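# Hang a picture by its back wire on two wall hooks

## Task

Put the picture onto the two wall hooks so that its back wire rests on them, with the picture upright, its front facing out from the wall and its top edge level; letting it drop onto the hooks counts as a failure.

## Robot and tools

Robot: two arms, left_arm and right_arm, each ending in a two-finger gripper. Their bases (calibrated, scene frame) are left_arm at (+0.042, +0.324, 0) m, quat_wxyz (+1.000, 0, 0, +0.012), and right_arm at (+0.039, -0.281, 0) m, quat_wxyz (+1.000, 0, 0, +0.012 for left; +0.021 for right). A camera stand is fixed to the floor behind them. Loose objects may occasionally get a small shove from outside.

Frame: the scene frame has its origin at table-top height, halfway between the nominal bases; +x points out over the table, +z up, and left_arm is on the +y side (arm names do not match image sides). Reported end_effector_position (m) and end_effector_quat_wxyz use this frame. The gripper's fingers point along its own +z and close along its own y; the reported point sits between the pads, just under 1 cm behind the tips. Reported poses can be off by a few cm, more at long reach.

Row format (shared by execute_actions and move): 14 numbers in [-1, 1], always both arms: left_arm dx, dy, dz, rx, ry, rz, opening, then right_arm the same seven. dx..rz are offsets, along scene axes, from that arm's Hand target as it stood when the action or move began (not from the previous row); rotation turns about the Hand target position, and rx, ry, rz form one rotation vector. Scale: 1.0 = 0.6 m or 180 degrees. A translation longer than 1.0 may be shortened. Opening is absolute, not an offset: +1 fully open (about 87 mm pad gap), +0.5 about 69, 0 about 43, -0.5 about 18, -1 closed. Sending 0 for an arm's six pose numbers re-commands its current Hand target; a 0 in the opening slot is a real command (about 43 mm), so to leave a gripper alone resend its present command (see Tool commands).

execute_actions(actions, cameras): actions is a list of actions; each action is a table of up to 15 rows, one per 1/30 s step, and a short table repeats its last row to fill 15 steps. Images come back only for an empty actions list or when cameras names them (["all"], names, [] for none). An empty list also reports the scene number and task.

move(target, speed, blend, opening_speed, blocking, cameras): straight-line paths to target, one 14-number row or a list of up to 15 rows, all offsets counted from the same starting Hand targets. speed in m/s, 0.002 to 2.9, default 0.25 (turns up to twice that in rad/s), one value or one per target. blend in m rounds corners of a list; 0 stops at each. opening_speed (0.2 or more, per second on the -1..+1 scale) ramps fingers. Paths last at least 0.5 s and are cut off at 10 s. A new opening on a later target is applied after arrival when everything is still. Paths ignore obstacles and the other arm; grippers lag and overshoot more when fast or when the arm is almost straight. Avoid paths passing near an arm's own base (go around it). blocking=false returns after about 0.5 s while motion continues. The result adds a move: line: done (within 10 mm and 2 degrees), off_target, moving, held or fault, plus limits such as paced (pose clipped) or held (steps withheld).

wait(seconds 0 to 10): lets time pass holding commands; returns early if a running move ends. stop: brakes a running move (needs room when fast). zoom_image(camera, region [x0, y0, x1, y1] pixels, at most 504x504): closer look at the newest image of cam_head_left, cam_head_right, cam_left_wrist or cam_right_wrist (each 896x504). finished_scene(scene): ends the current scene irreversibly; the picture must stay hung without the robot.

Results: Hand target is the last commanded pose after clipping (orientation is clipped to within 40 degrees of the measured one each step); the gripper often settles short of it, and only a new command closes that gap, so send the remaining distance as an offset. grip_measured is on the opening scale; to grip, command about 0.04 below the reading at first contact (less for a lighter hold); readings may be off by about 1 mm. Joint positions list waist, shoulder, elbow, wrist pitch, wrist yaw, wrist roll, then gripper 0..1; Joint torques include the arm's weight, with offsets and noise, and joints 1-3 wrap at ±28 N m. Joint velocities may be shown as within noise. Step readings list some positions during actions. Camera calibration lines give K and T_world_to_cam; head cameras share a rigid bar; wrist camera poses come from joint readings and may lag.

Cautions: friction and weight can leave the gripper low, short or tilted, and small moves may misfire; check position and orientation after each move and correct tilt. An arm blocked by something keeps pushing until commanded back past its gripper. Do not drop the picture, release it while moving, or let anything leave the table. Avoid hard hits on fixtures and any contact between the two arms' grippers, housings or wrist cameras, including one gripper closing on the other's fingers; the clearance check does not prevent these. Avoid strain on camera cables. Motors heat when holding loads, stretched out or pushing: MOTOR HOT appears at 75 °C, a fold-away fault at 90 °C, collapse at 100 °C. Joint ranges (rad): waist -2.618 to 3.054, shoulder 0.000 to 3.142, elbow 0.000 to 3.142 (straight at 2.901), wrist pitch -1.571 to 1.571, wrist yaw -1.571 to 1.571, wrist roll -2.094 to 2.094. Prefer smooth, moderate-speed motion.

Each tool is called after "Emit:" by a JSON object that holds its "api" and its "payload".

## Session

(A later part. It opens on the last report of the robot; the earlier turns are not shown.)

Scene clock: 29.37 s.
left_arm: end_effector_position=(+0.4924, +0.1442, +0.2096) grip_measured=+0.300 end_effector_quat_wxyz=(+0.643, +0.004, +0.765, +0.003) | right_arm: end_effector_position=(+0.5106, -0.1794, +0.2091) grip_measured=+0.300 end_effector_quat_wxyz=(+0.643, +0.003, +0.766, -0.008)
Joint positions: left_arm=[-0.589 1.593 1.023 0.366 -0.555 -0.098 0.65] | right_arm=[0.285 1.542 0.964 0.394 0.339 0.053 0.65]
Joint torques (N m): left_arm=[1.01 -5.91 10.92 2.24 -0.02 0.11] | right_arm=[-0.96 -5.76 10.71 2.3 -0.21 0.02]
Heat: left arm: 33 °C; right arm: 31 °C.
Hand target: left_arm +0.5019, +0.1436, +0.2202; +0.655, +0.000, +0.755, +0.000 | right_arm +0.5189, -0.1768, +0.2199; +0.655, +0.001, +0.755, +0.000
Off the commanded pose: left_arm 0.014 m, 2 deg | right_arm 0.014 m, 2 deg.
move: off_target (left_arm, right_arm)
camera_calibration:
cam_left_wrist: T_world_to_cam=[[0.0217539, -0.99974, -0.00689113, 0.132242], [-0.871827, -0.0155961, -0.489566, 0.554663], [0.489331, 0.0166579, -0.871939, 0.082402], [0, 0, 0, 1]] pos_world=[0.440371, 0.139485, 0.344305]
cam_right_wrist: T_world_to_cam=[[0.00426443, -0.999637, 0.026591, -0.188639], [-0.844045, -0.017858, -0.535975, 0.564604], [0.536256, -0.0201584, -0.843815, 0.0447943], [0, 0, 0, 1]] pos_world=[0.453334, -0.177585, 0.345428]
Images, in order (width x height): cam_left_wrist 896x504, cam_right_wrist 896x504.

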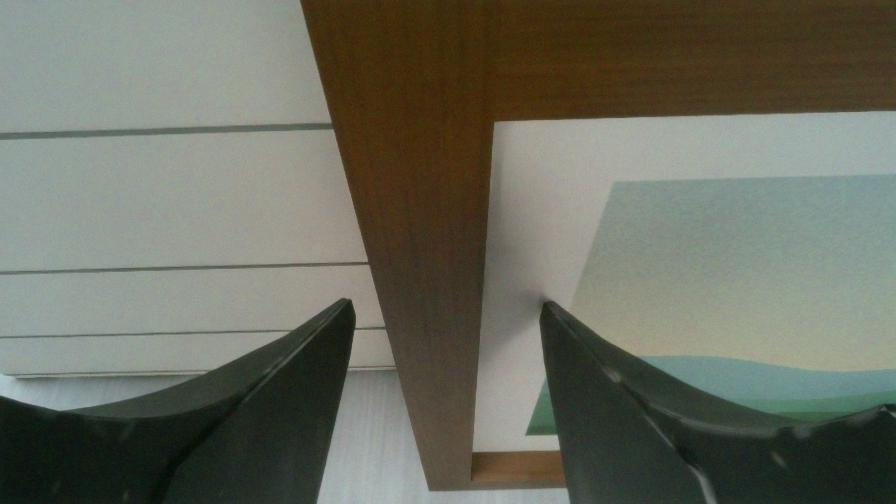

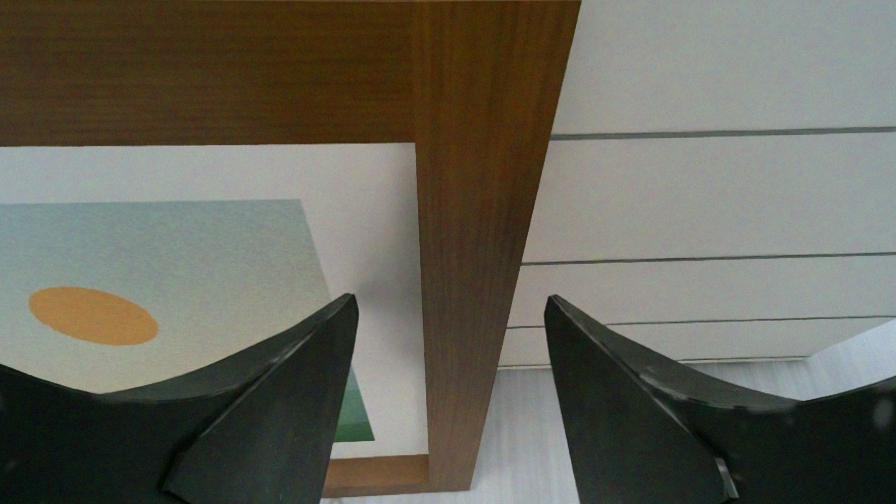

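Emit:
{"api": "move", "payload": {"target": [[0,0.005,0,0,0,0,0.3,-0.002,-0.005,0,0,0,0,0.3],[0,0.005,0,0,0,0,-0.6,-0.002,-0.005,0,0,0,0,-0.6]], "speed": 0.03, "opening_speed": 0.4, "cameras": ["cam_left_wrist","cam_right_wrist"]}}

Scene clock: 33.50 s.
left_arm: end_effector_position=(+0.4939, +0.1499, +0.2093) grip_measured=-0.333 end_effector_quat_wxyz=(+0.643, +0.003, +0.766, +0.013) | right_arm: end_effector_position=(+0.5114, -0.1815, +0.2093) grip_measured=-0.353 end_effector_quat_wxyz=(+0.643, +0.002, +0.766, -0.008)
Joint positions: left_arm=[-0.58 1.593 1.023 0.364 -0.562 -0.088 0.333] | right_arm=[0.278 1.542 0.965 0.394 0.331 0.051 0.324]
Joint torques (N m): left_arm=[0.88 -6.46 10.37 2.27 0.12 0.02] | right_arm=[-0.96 -6.38 9.98 2.3 -0.21 0.03]
Heat: left arm: 34 °C; right arm: 32 °C.
Hand target: left_arm +0.5019, +0.1466, +0.2202; +0.655, +0.000, +0.755, +0.000 | right_arm +0.5178, -0.1798, +0.2200; +0.656, +0.001, +0.755, +0.000
Off the commanded pose: left_arm 0.014 m, 2 deg | right_arm 0.012 m, 2 deg.
move: off_target (left_arm, right_arm); target 2's new opening was sent with left_arm's hand 0.013 m and 2 deg from that target
camera_calibration:
cam_left_wrist: T_world_to_cam=[[0.0354814, -0.999185, -0.019255, 0.133629], [-0.872019, -0.0215423, -0.488998, 0.556795], [0.488184, 0.0341411, -0.872073, 0.079285], [0, 0, 0, 1]] pos_world=[0.442089, 0.142808, 0.343987]
cam_right_wrist: T_world_to_cam=[[0.00559794, -0.999629, 0.02667, -0.191378], [-0.843904, -0.0190305, -0.536157, 0.565083], [0.536466, -0.0195055, -0.843697, 0.0443884], [0, 0, 0, 1]] pos_world=[0.454134, -0.179688, 0.345528]
Images, in order (width x height): cam_left_wrist 896x504, cam_right_wrist 896x504.

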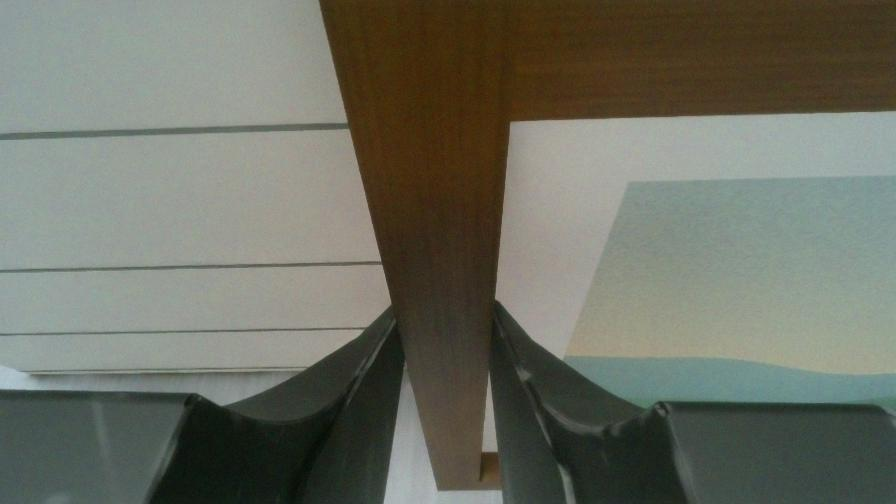

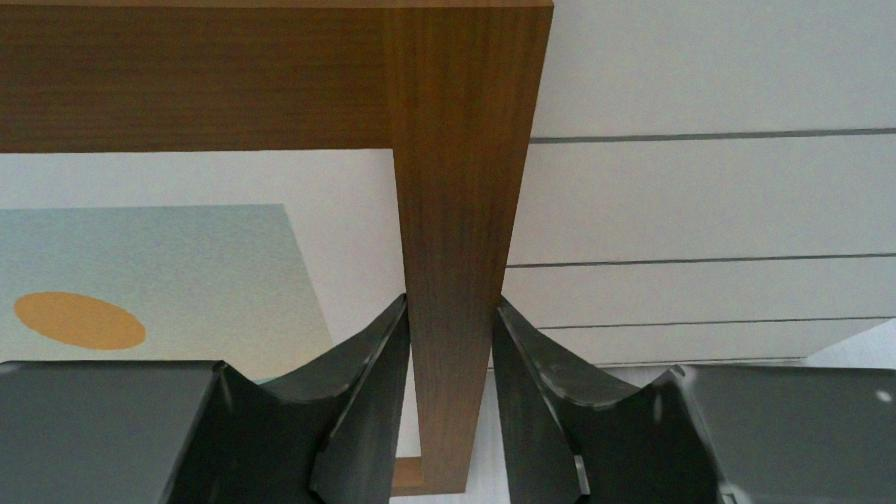

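Emit:
{"api": "move", "payload": {"target": [[-0.06,0,0.05,0,0,0,-0.6,-0.06,0,0.05,0,0,0,-0.6],[-0.17,0.032,0.12,0,-0.047,0,-0.6,-0.17,0.032,0.12,0,-0.047,0,-0.6]], "speed": 0.1, "blend": 0.02, "cameras": ["all"]}}

Scene clock: 36.93 s.
left_arm: end_effector_position=(+0.4001, +0.1669, +0.2631) grip_measured=-0.334 end_effector_quat_wxyz=(+0.676, +0.011, +0.737, +0.011) | right_arm: end_effector_position=(+0.4163, -0.1616, +0.2634) grip_measured=-0.354 end_effector_quat_wxyz=(+0.675, -0.002, +0.738, -0.005)
Joint positions: left_arm=[-0.728 1.187 0.827 0.247 -0.701 -0.042 0.333] | right_arm=[0.485 1.158 0.809 0.247 0.529 0.041 0.323]
Joint torques (N m): left_arm=[-0.96 -6.43 9.07 2.69 -0.25 0.36] | right_arm=[0.73 -5.98 8.66 2.77 0.08 -0.32]
Heat: left arm: 35 °C; right arm: 32 °C.
Hand target: left_arm +0.3999, +0.1658, +0.2921; +0.709, +0.000, +0.705, +0.000 | right_arm +0.4157, -0.1606, +0.2921; +0.710, +0.001, +0.705, +0.000
Off the commanded pose: left_arm 0.029 m, 6 deg | right_arm 0.029 m, 5 deg.
move: off_target (left_arm, right_arm)
camera_calibration:
cam_left_wrist: T_world_to_cam=[[0.02154, -0.999443, -0.0254951, 0.16228], [-0.826335, -0.00344313, -0.563168, 0.499926], [0.562767, 0.0331982, -0.825949, 0.129609], [0, 0, 0, 1]] pos_world=[0.336671, 0.159609, 0.39273]
cam_right_wrist: T_world_to_cam=[[0.014335, -0.99946, 0.0295823, -0.176771], [-0.795187, -0.0293316, -0.605655, 0.510638], [0.606195, -0.0148414, -0.795177, 0.10045], [0, 0, 0, 1]] pos_world=[0.347694, -0.160206, 0.394376]

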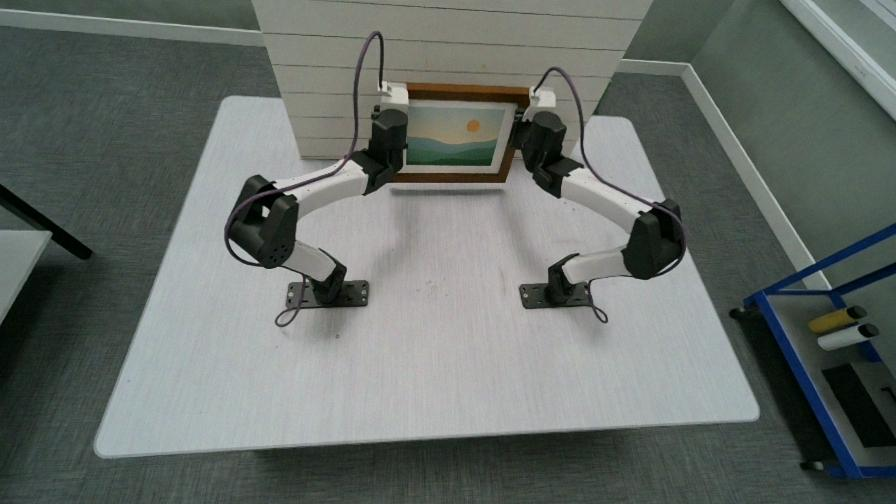

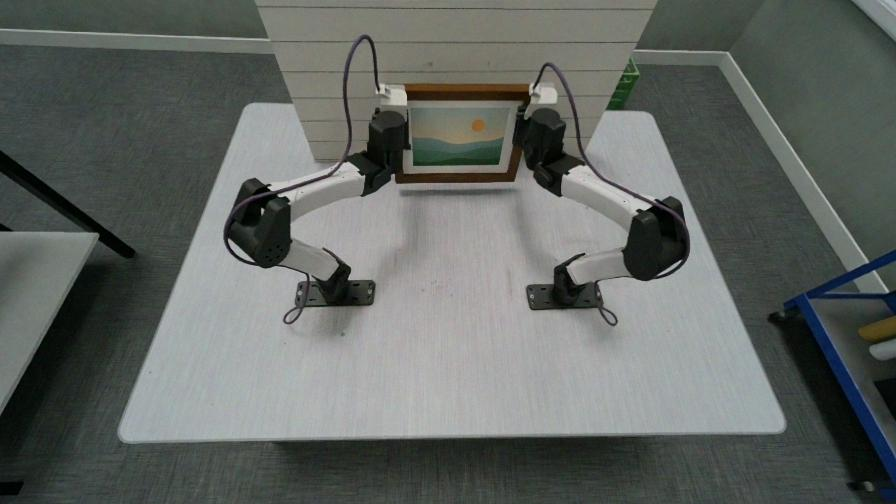

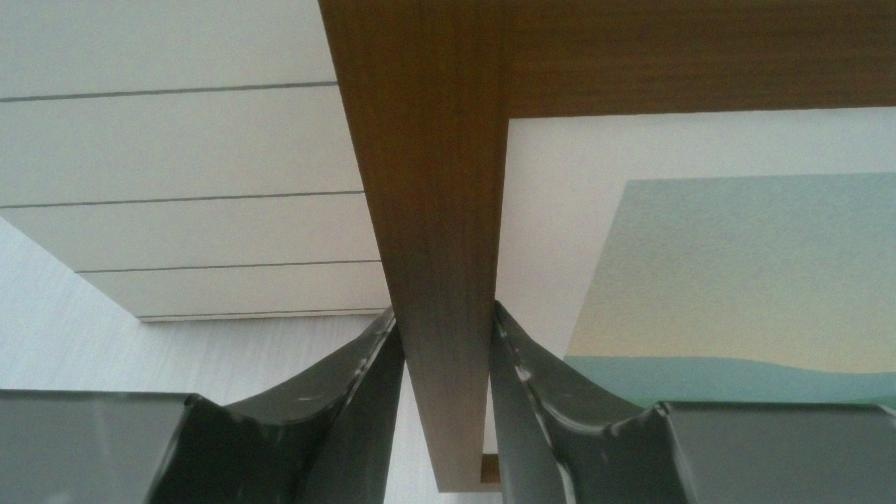

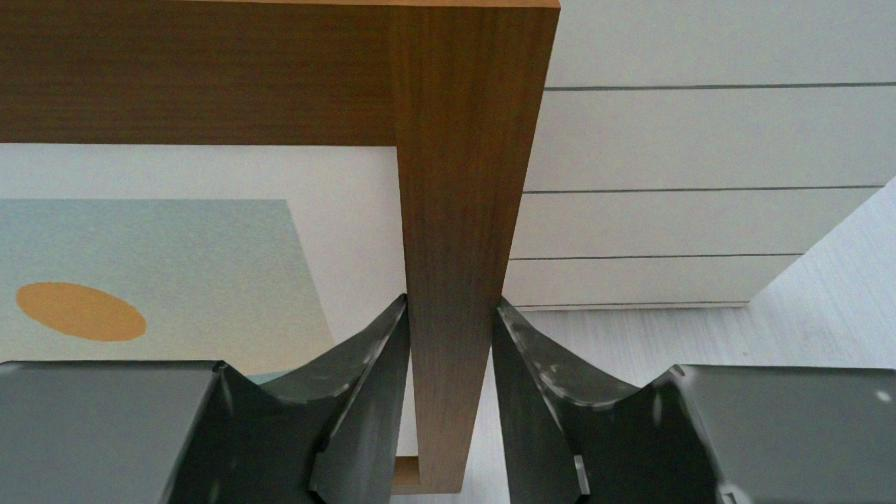

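Emit:
{"api": "move", "payload": {"target": [0,0,0.215,0,-0.02,0,-0.6,0,0,0.215,0,-0.02,0,-0.6], "speed": 0.1, "cameras": ["all"]}}

Scene clock: 39.50 s.
left_arm: end_effector_position=(+0.3995, +0.1681, +0.3915) grip_measured=-0.334 end_effector_quat_wxyz=(+0.707, +0.012, +0.707, +0.012) | right_arm: end_effector_position=(+0.4162, -0.1624, +0.3914) grip_measured=-0.354 end_effector_quat_wxyz=(+0.706, -0.003, +0.708, -0.007)
Joint positions: left_arm=[-0.737 1.204 1.258 -0.055 -0.713 0.033 0.333] | right_arm=[0.492 1.183 1.249 -0.07 0.541 -0.011 0.323]
Joint torques (N m): left_arm=[-0.75 -3.64 12.4 2.37 -0.12 0.23] | right_arm=[0.53 -3.67 12.01 2.39 -0.02 -0.2]
Heat: left arm: 35 °C; right arm: 33 °C.
Hand target: left_arm +0.3999, +0.1659, +0.4212; +0.731, +0.000, +0.682, +0.000 | right_arm +0.4158, -0.1607, +0.4211; +0.731, +0.001, +0.682, +0.000
Off the commanded pose: left_arm 0.030 m, 4 deg | right_arm 0.030 m, 4 deg.
move: off_target (left_arm, right_arm)
camera_calibration:
cam_left_wrist: T_world_to_cam=[[0.0224013, -0.999404, -0.0262576, 0.166661], [-0.774615, -0.000746662, -0.632432, 0.577744], [0.632036, 0.0345069, -0.774171, 0.18785], [0, 0, 0, 1]] pos_world=[0.325068, 0.160511, 0.515188]
cam_right_wrist: T_world_to_cam=[[0.0101817, -0.999369, 0.0340345, -0.181393], [-0.741169, -0.0303901, -0.67063, 0.590785], [0.671241, -0.0183972, -0.741011, 0.153371], [0, 0, 0, 1]] pos_world=[0.336769, -0.160503, 0.516021]

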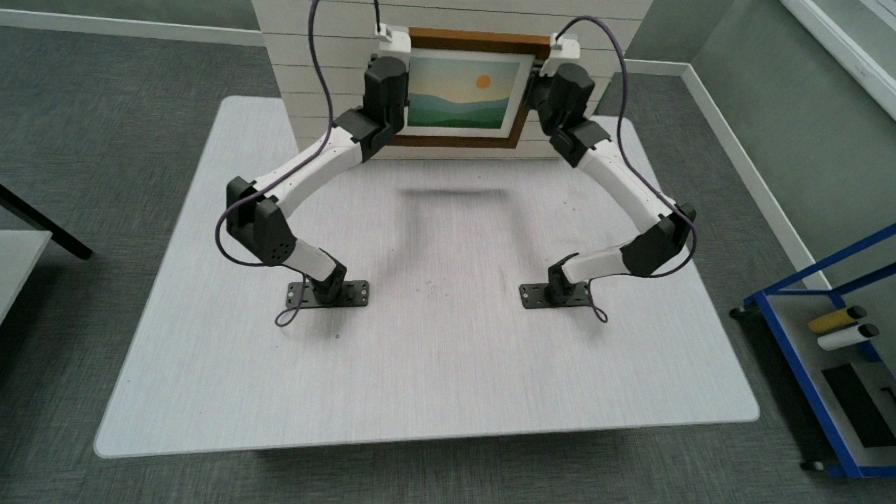

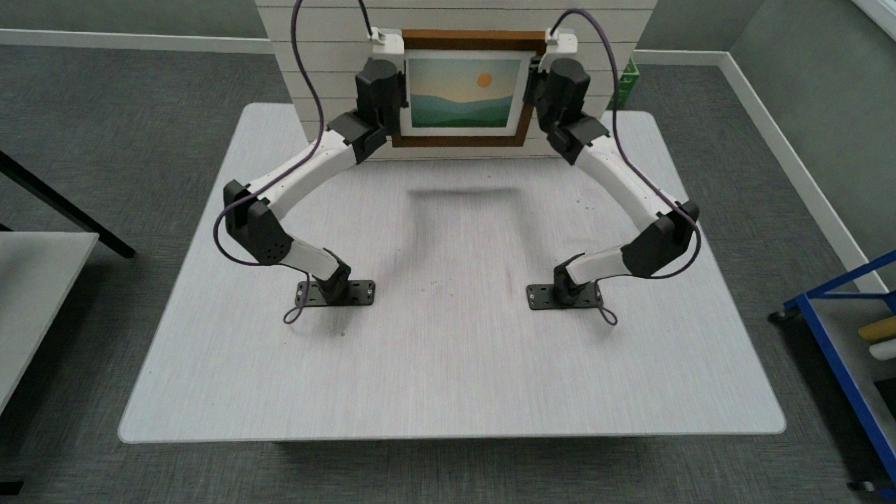

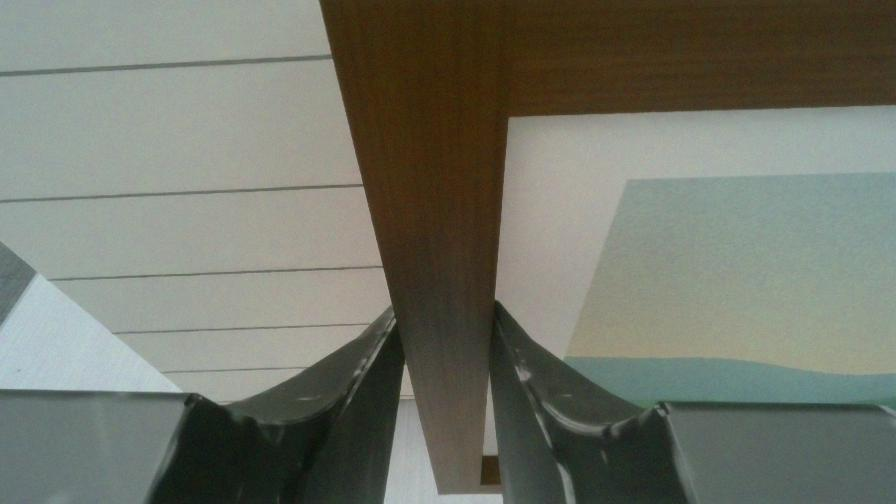

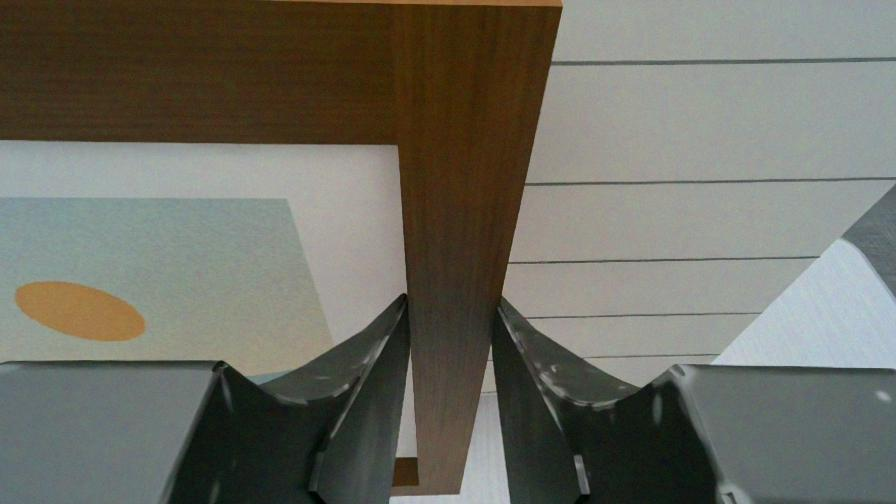

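Emit:
{"api": "move", "payload": {"target": [0.165,0,0.005,0,0.012,0,-0.6,0.165,0,0.005,0,0.012,0,-0.6], "speed": 0.08, "cameras": ["all"]}}

Scene clock: 43.87 s.
left_arm: end_effector_position=(+0.4943, +0.1679, +0.3880) grip_measured=-0.334 end_effector_quat_wxyz=(+0.685, +0.010, +0.728, +0.015) | right_arm: end_effector_position=(+0.5114, -0.1636, +0.3871) grip_measured=-0.352 end_effector_quat_wxyz=(+0.684, +0.002, +0.729, -0.012)
Joint positions: left_arm=[-0.542 1.514 1.547 -0.102 -0.524 0.002 0.333] | right_arm=[0.34 1.52 1.553 -0.102 0.402 0.012 0.324]
Joint torques (N m): left_arm=[0.2 -6.64 12.9 2.53 0.02 0.14] | right_arm=[-0.34 -6.91 12.64 2.62 -0.2 -0.16]
Heat: left arm: 37 °C; right arm: 34 °C.
Hand target: left_arm +0.4989, +0.1658, +0.4242; +0.718, +0.000, +0.696, +0.000 | right_arm +0.5149, -0.1606, +0.4240; +0.718, +0.001, +0.696, +0.000
Off the commanded pose: left_arm 0.037 m, 6 deg | right_arm 0.037 m, 6 deg.
move: off_target (left_arm, right_arm)
camera_calibration:
cam_left_wrist: T_world_to_cam=[[0.0284961, -0.999118, -0.0308548, 0.163013], [-0.811006, -0.00506444, -0.585016, 0.649296], [0.584344, 0.0416941, -0.810435, 0.161594], [0, 0, 0, 1]] pos_world=[0.427511, 0.15942, 0.51584]
cam_right_wrist: T_world_to_cam=[[-0.00182402, -0.999387, 0.0349751, -0.177635], [-0.780849, -0.0204262, -0.624386, 0.662442], [0.624717, -0.0284491, -0.780333, 0.123665], [0, 0, 0, 1]] pos_world=[0.439688, -0.160477, 0.516332]

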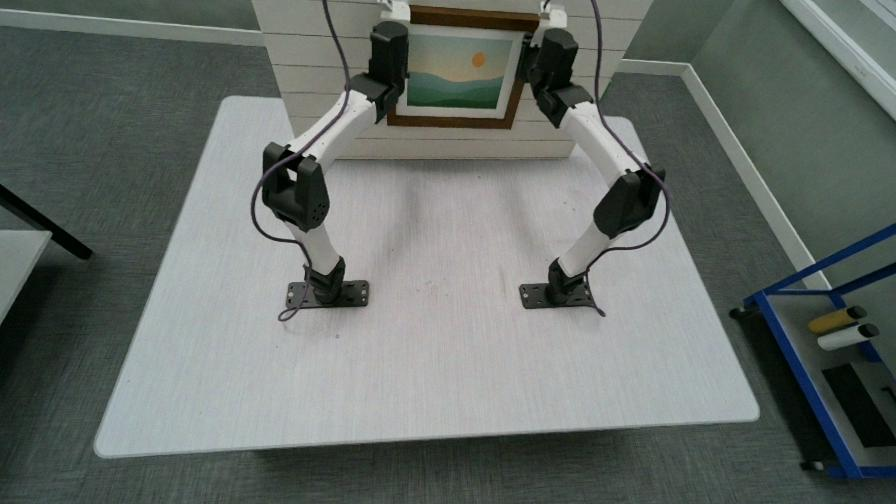

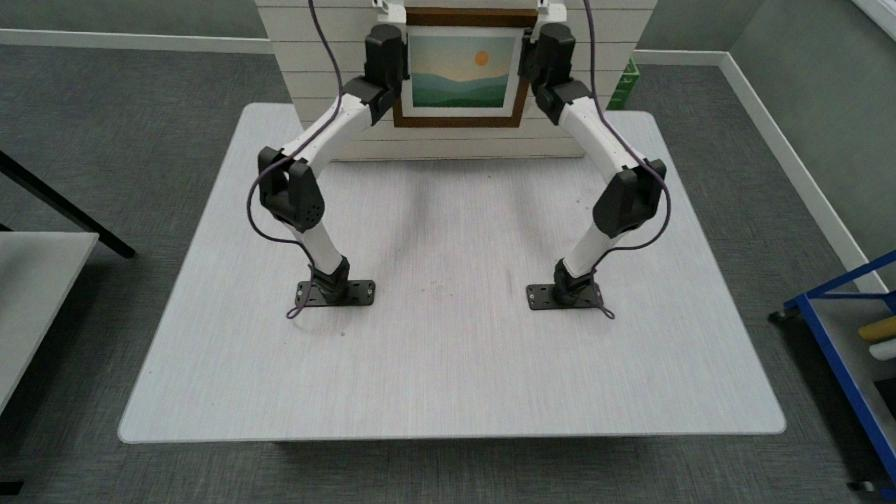

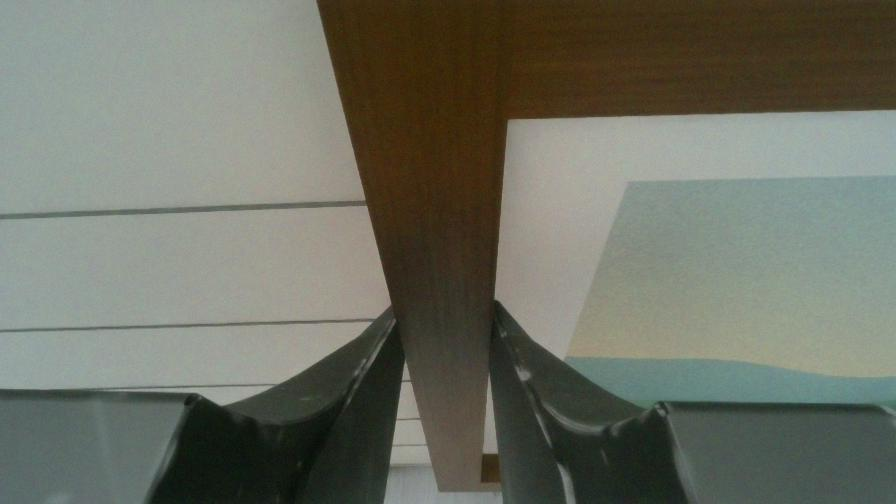

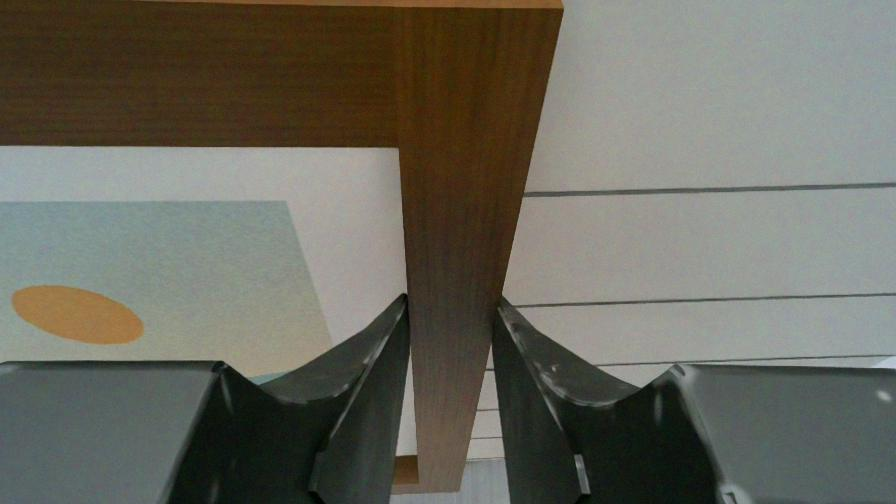

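Emit:
{"api": "move", "payload": {"target": [0.028,0,0.003,0,-0.01,0,-0.6,0.028,0,0.003,0,-0.01,0,-0.6], "speed": 0.04}}

Emit:
{"api": "move", "payload": {"target": [0.015,0,0.003,0,0,0,-0.6,0.015,0,0.003,0,0,0,-0.6], "speed": 0.03, "cameras": ["all"]}}

Scene clock: 45.30 s.
left_arm: end_effector_position=(+0.4993, +0.1705, +0.3855) grip_measured=-0.334 end_effector_quat_wxyz=(+0.684, +0.007, +0.729, +0.020) | right_arm: end_effector_position=(+0.5200, -0.1640, +0.3840) grip_measured=-0.351 end_effector_quat_wxyz=(+0.684, +0.001, +0.730, -0.011)
Joint positions: left_arm=[-0.532 1.528 1.552 -0.097 -0.524 0.003 0.333] | right_arm=[0.328 1.546 1.566 -0.089 0.387 0.012 0.325]
Joint torques (N m): left_arm=[1.17 -4.81 13.22 3.08 0.25 0.3] | right_arm=[-0.72 -6.15 12.79 3.08 -0.2 -0.28]
Heat: left arm: 37 °C; right arm: 34 °C.
Hand target: left_arm +0.5157, +0.1658, +0.4260; +0.729, +0.000, +0.685, +0.000 | right_arm +0.5316, -0.1606, +0.4258; +0.729, +0.001, +0.684, +0.000
Off the commanded pose: left_arm 0.044 m, 8 deg | right_arm 0.044 m, 7 deg.
move: off_target (left_arm, right_arm)

Scene clock: 46.20 s.
left_arm: end_effector_position=(+0.4996, +0.1705, +0.3855) grip_measured=-0.332 end_effector_quat_wxyz=(+0.678, +0.011, +0.735, +0.023) | right_arm: end_effector_position=(+0.5215, -0.1658, +0.3842) grip_measured=-0.349 end_effector_quat_wxyz=(+0.677, +0.000, +0.736, -0.014)
Joint positions: left_arm=[-0.532 1.539 1.583 -0.137 -0.524 0.003 0.334] | right_arm=[0.323 1.559 1.597 -0.128 0.385 0.012 0.326]
Joint torques (N m): left_arm=[2.14 -3.69 13.23 3.41 0.36 0.31] | right_arm=[-0.98 -4.92 13.07 3.39 -0.26 -0.28]
Heat: left arm: 37 °C; right arm: 34 °C.
Hand target: left_arm +0.5247, +0.1659, +0.4278; +0.729, +0.000, +0.685, +0.000 | right_arm +0.5406, -0.1605, +0.4276; +0.729, +0.000, +0.684, +0.000
Off the commanded pose: left_arm 0.049 m, 9 deg | right_arm 0.048 m, 9 deg.
move: off_target (left_arm, right_arm)
camera_calibration:
cam_left_wrist: T_world_to_cam=[[0.0382965, -0.998301, -0.0439171, 0.165289], [-0.823199, -0.00660454, -0.567714, 0.65179], [0.56646, 0.057894, -0.822053, 0.167043], [0, 0, 0, 1]] pos_world=[0.4356, 0.159642, 0.514608]
cam_right_wrist: T_world_to_cam=[[-0.00159061, -0.999165, 0.0408158, -0.18213], [-0.79231, -0.0236433, -0.60966, 0.66828], [0.610117, -0.0333085, -0.791611, 0.126207], [0, 0, 0, 1]] pos_world=[0.452194, -0.161974, 0.514765]

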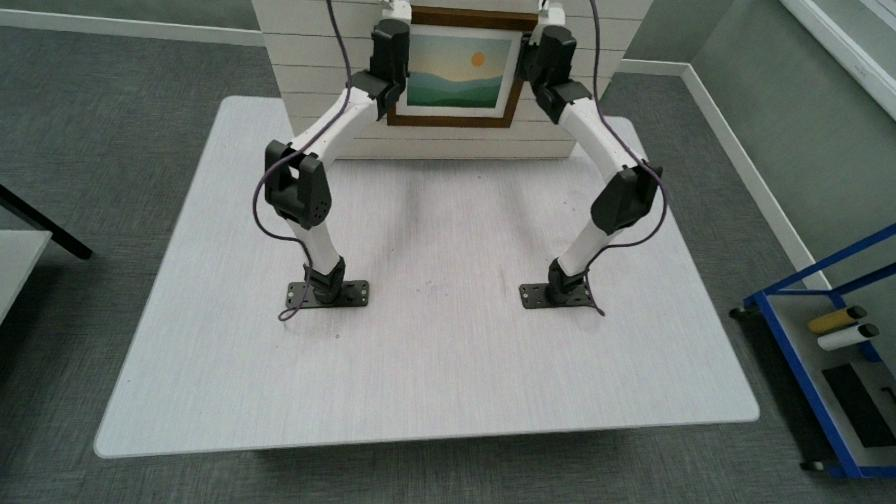

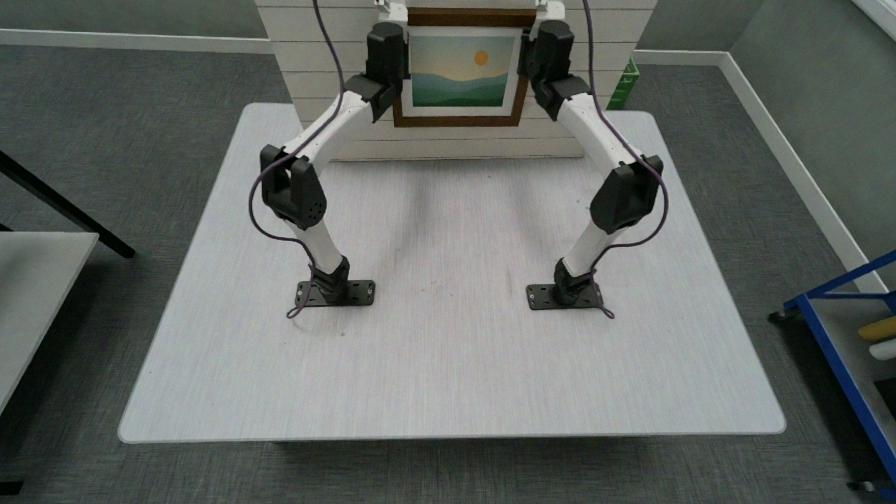

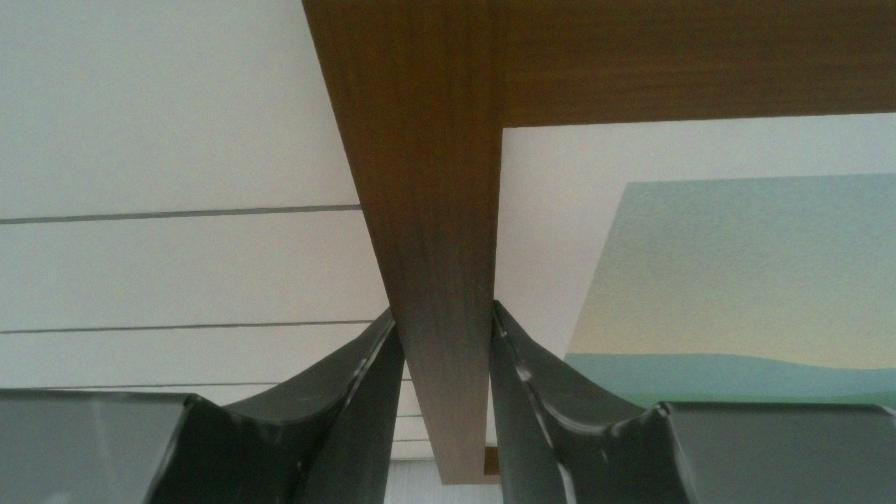

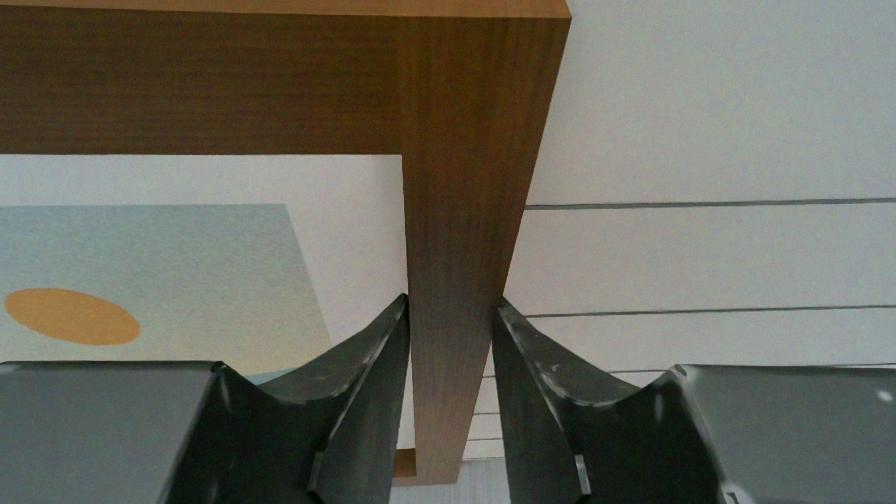

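Emit:
{"api": "move", "payload": {"target": [-0.012,0,-0.06,0,-0.015,0,-0.6,-0.012,0,-0.06,0,-0.015,0,-0.6], "speed": 0.03}}

Emit:
{"api": "move", "payload": {"target": [0,0,-0.025,0,0,0,-0.6,0,0,-0.025,0,0,0,-0.6], "speed": 0.03}}

Emit:
{"api": "move", "payload": {"target": [0,0,-0.025,0,0,0,-0.6,0,0,-0.025,0,0,0,-0.6], "speed": 0.03, "cameras": ["all"]}}

Scene clock: 49.53 s.
left_arm: end_effector_position=(+0.5007, +0.1706, +0.3830) grip_measured=-0.335 end_effector_quat_wxyz=(+0.718, +0.005, +0.696, +0.014) | right_arm: end_effector_position=(+0.5222, -0.1661, +0.3804) grip_measured=-0.349 end_effector_quat_wxyz=(+0.719, +0.002, +0.695, -0.011)
Joint positions: left_arm=[-0.532 1.494 1.411 0.119 -0.519 0.045 0.333] | right_arm=[0.325 1.513 1.417 0.133 0.385 -0.026 0.325]
Joint torques (N m): left_arm=[1.5 -3.07 8.2 3.2 0.3 0.11] | right_arm=[-0.59 -4.57 7.87 3.1 -0.27 -0.07]
Heat: left arm: 38 °C; right arm: 35 °C.
Hand target: left_arm +0.5175, +0.1658, +0.3916; +0.745, +0.000, +0.667, +0.000 | right_arm +0.5334, -0.1605, +0.3917; +0.745, +0.001, +0.667, +0.000
Off the commanded pose: left_arm 0.019 m, 5 deg | right_arm 0.017 m, 5 deg.
move: off_target (left_arm, right_arm)

Scene clock: 50.50 s.
left_arm: end_effector_position=(+0.5006, +0.1705, +0.3826) grip_measured=-0.335 end_effector_quat_wxyz=(+0.734, +0.002, +0.679, +0.011) | right_arm: end_effector_position=(+0.5223, -0.1661, +0.3795) grip_measured=-0.350 end_effector_quat_wxyz=(+0.735, +0.005, +0.678, -0.008)
Joint positions: left_arm=[-0.533 1.482 1.351 0.22 -0.518 0.062 0.332] | right_arm=[0.326 1.503 1.357 0.233 0.385 -0.036 0.325]
Joint torques (N m): left_arm=[1.65 -2.14 7.95 2.73 0.31 -0.05] | right_arm=[-0.72 -3.86 7.54 2.69 -0.3 0.04]
Heat: left arm: 38 °C; right arm: 35 °C.
Hand target: left_arm +0.5175, +0.1659, +0.3768; +0.745, +0.000, +0.667, +0.000 | right_arm +0.5334, -0.1606, +0.3767; +0.745, +0.001, +0.667, +0.000
Off the commanded pose: left_arm 0.019 m, 2 deg | right_arm 0.013 m, 2 deg.
move: off_target (left_arm, right_arm)

Scene clock: 51.47 s.
left_arm: end_effector_position=(+0.5005, +0.1704, +0.3818) grip_measured=-0.335 end_effector_quat_wxyz=(+0.750, -0.001, +0.662, +0.007) | right_arm: end_effector_position=(+0.5224, -0.1662, +0.3783) grip_measured=-0.351 end_effector_quat_wxyz=(+0.751, +0.009, +0.661, -0.005)
Joint positions: left_arm=[-0.534 1.475 1.293 0.325 -0.515 0.077 0.332] | right_arm=[0.326 1.498 1.299 0.336 0.385 -0.045 0.325]
Joint torques (N m): left_arm=[1.68 -1.61 7.15 2.35 0.31 -0.22] | right_arm=[-0.76 -3.51 7.01 2.22 -0.31 0.13]
Heat: left arm: 38 °C; right arm: 35 °C.
Hand target: left_arm +0.5175, +0.1658, +0.3617; +0.745, +0.000, +0.667, +0.000 | right_arm +0.5334, -0.1606, +0.3616; +0.745, +0.001, +0.667, +0.000
Off the commanded pose: left_arm 0.027 m, 1 deg | right_arm 0.021 m, 1 deg.
move: off_target (left_arm, right_arm)
camera_calibration:
cam_left_wrist: T_world_to_cam=[[0.0330454, -0.999448, 0.00344421, 0.149802], [-0.689974, -0.0253059, -0.723391, 0.646364], [0.723079, 0.0215283, -0.69043, 0.0410929], [0, 0, 0, 1]] pos_world=[0.411311, 0.165191, 0.49543]
cam_right_wrist: T_world_to_cam=[[-0.00574128, -0.999857, 0.0159071, -0.170722], [-0.647436, -0.00840647, -0.762073, 0.649907], [0.762098, -0.0146741, -0.647296, -0.0100567], [0, 0, 0, 1]] pos_world=[0.427457, -0.165381, 0.491482]

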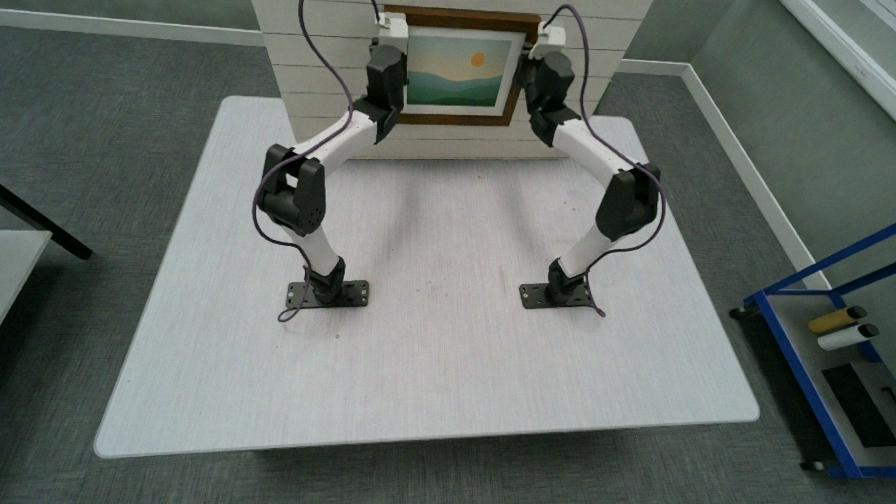

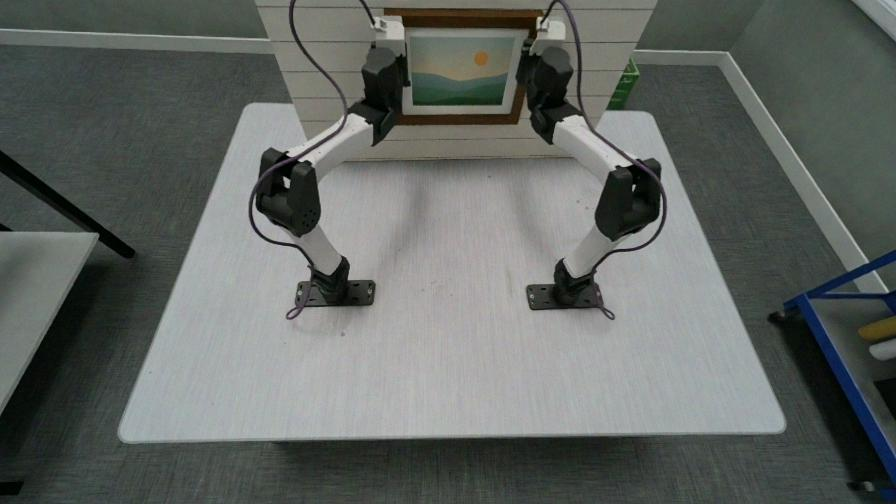

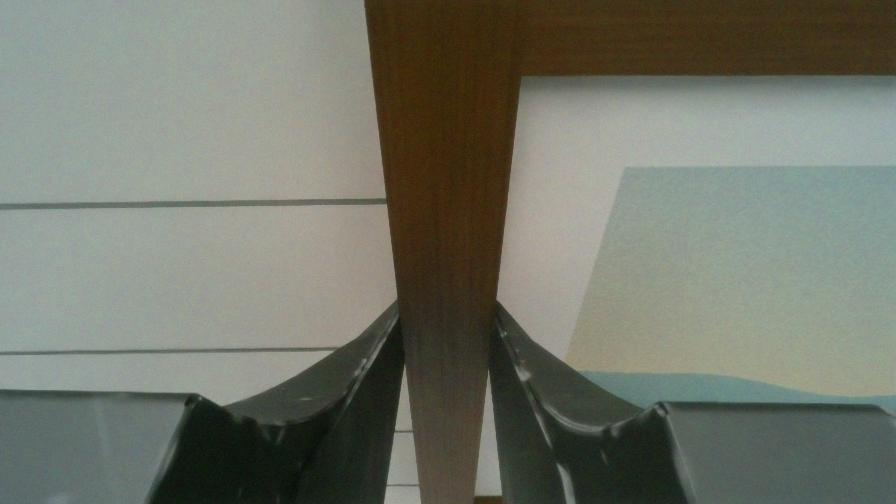

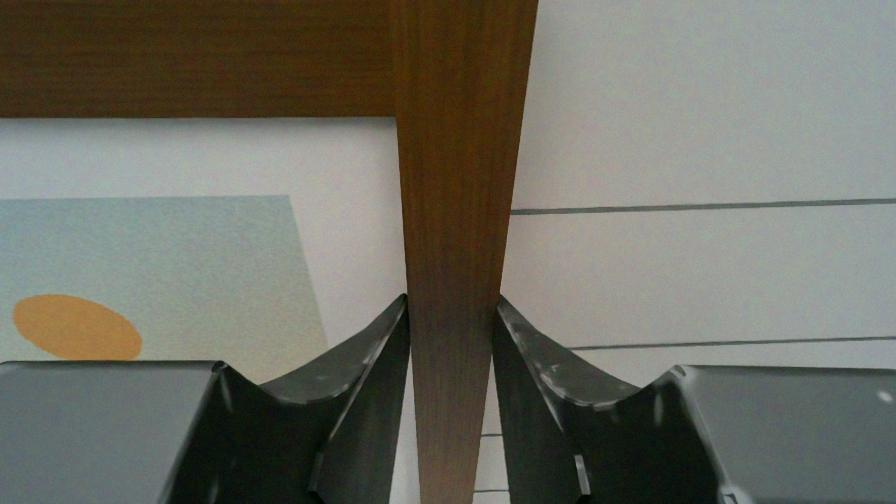

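Emit:
{"api": "move", "payload": {"target": [-0.025,0,0.01,0,0.042,0,-0.6,-0.016,0,0.01,0,0.042,0,-0.6], "speed": 0.03, "cameras": ["all"]}}

Scene clock: 55.40 s.
left_arm: end_effector_position=(+0.4968, +0.1692, +0.3433) grip_measured=-0.335 end_effector_quat_wxyz=(+0.678, +0.005, +0.735, +0.013) | right_arm: end_effector_position=(+0.5185, -0.1645, +0.3432) grip_measured=-0.351 end_effector_quat_wxyz=(+0.677, +0.006, +0.736, -0.007)
Joint positions: left_arm=[-0.534 1.496 1.37 0.033 -0.52 -0.02 0.332] | right_arm=[0.326 1.517 1.391 0.037 0.385 0.032 0.325]
Joint torques (N m): left_arm=[0.31 -6.09 12.57 2.34 0.08 0.09] | right_arm=[-0.2 -6.3 12.38 2.39 -0.16 -0.14]
Heat: left arm: 38 °C; right arm: 35 °C.
Hand target: left_arm +0.5025, +0.1658, +0.3678; +0.699, +0.000, +0.715, +0.000 | right_arm +0.5238, -0.1605, +0.3675; +0.699, +0.001, +0.715, +0.000
Off the commanded pose: left_arm 0.025 m, 4 deg | right_arm 0.025 m, 4 deg.
move: off_target (left_arm, right_arm)
camera_calibration:
cam_left_wrist: T_world_to_cam=[[0.0336943, -0.999221, -0.0205514, 0.156821], [-0.822605, -0.0160485, -0.568387, 0.627038], [0.567615, 0.0360571, -0.822504, 0.137285], [0, 0, 0, 1]] pos_world=[0.432595, 0.161811, 0.472541]
cam_right_wrist: T_world_to_cam=[[-0.000174504, -0.999786, 0.0206895, -0.173073], [-0.792071, -0.0124913, -0.610302, 0.642814], [0.610429, -0.0164941, -0.791899, 0.0983404], [0, 0, 0, 1]] pos_world=[0.449094, -0.163384, 0.473767]

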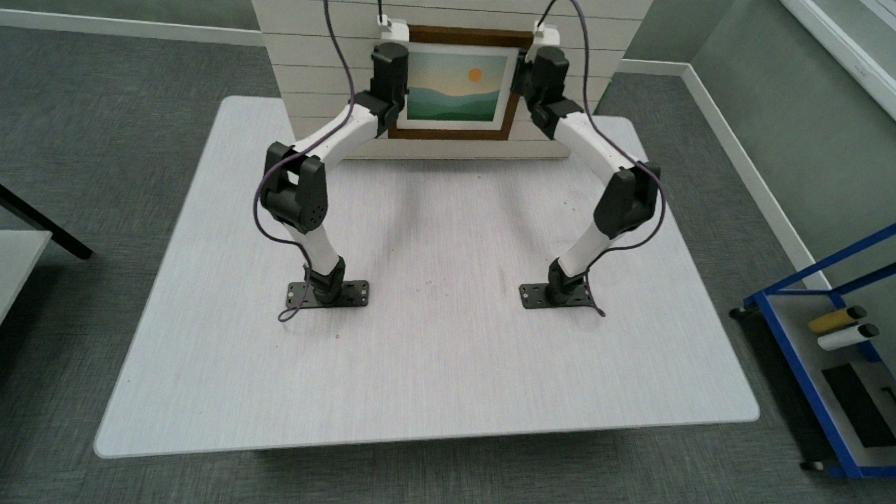

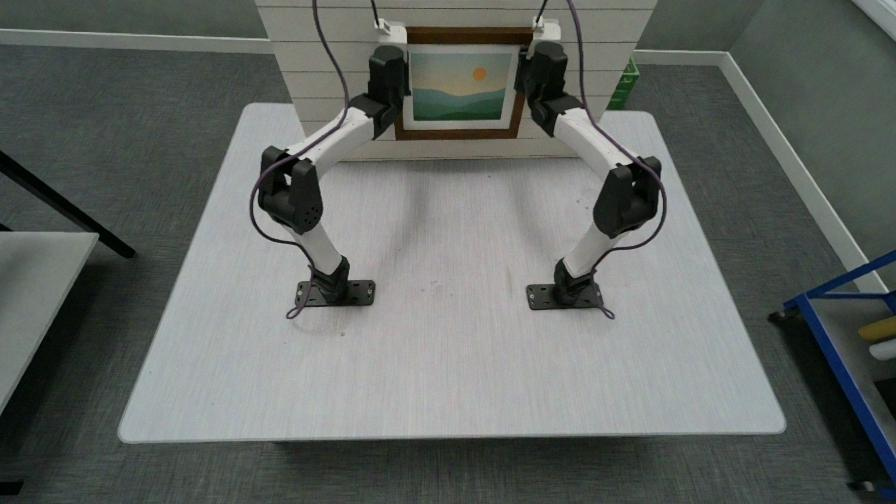

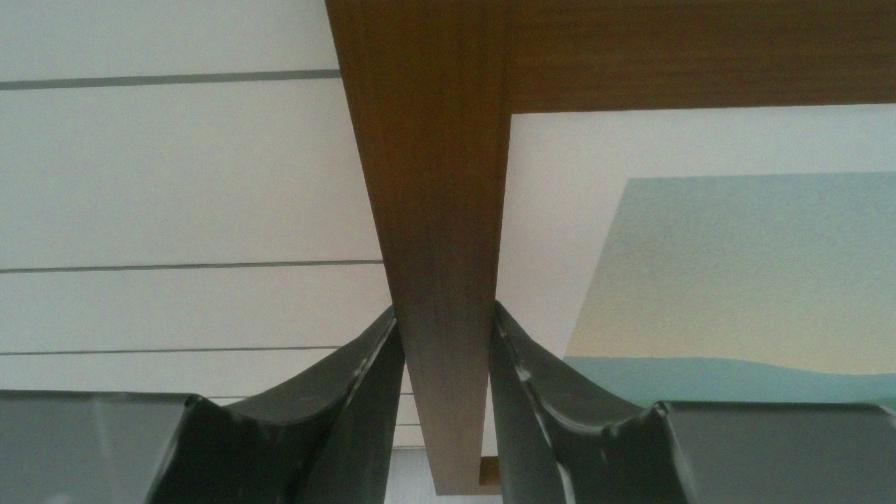

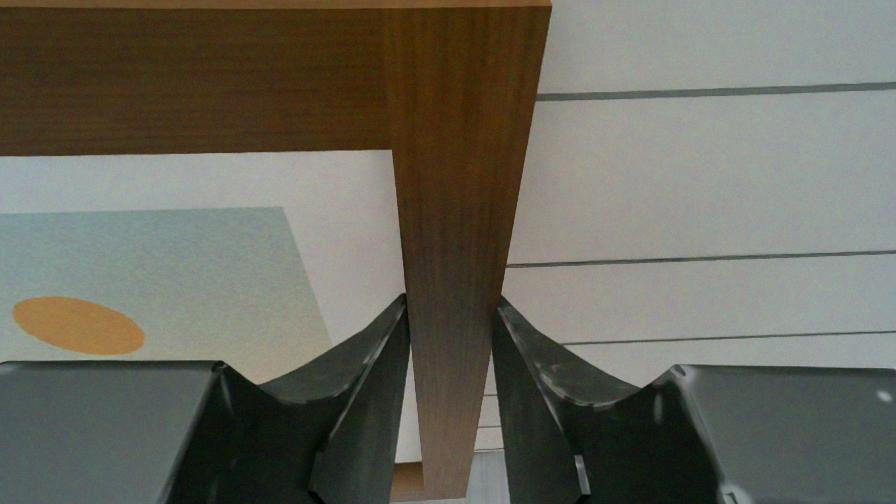

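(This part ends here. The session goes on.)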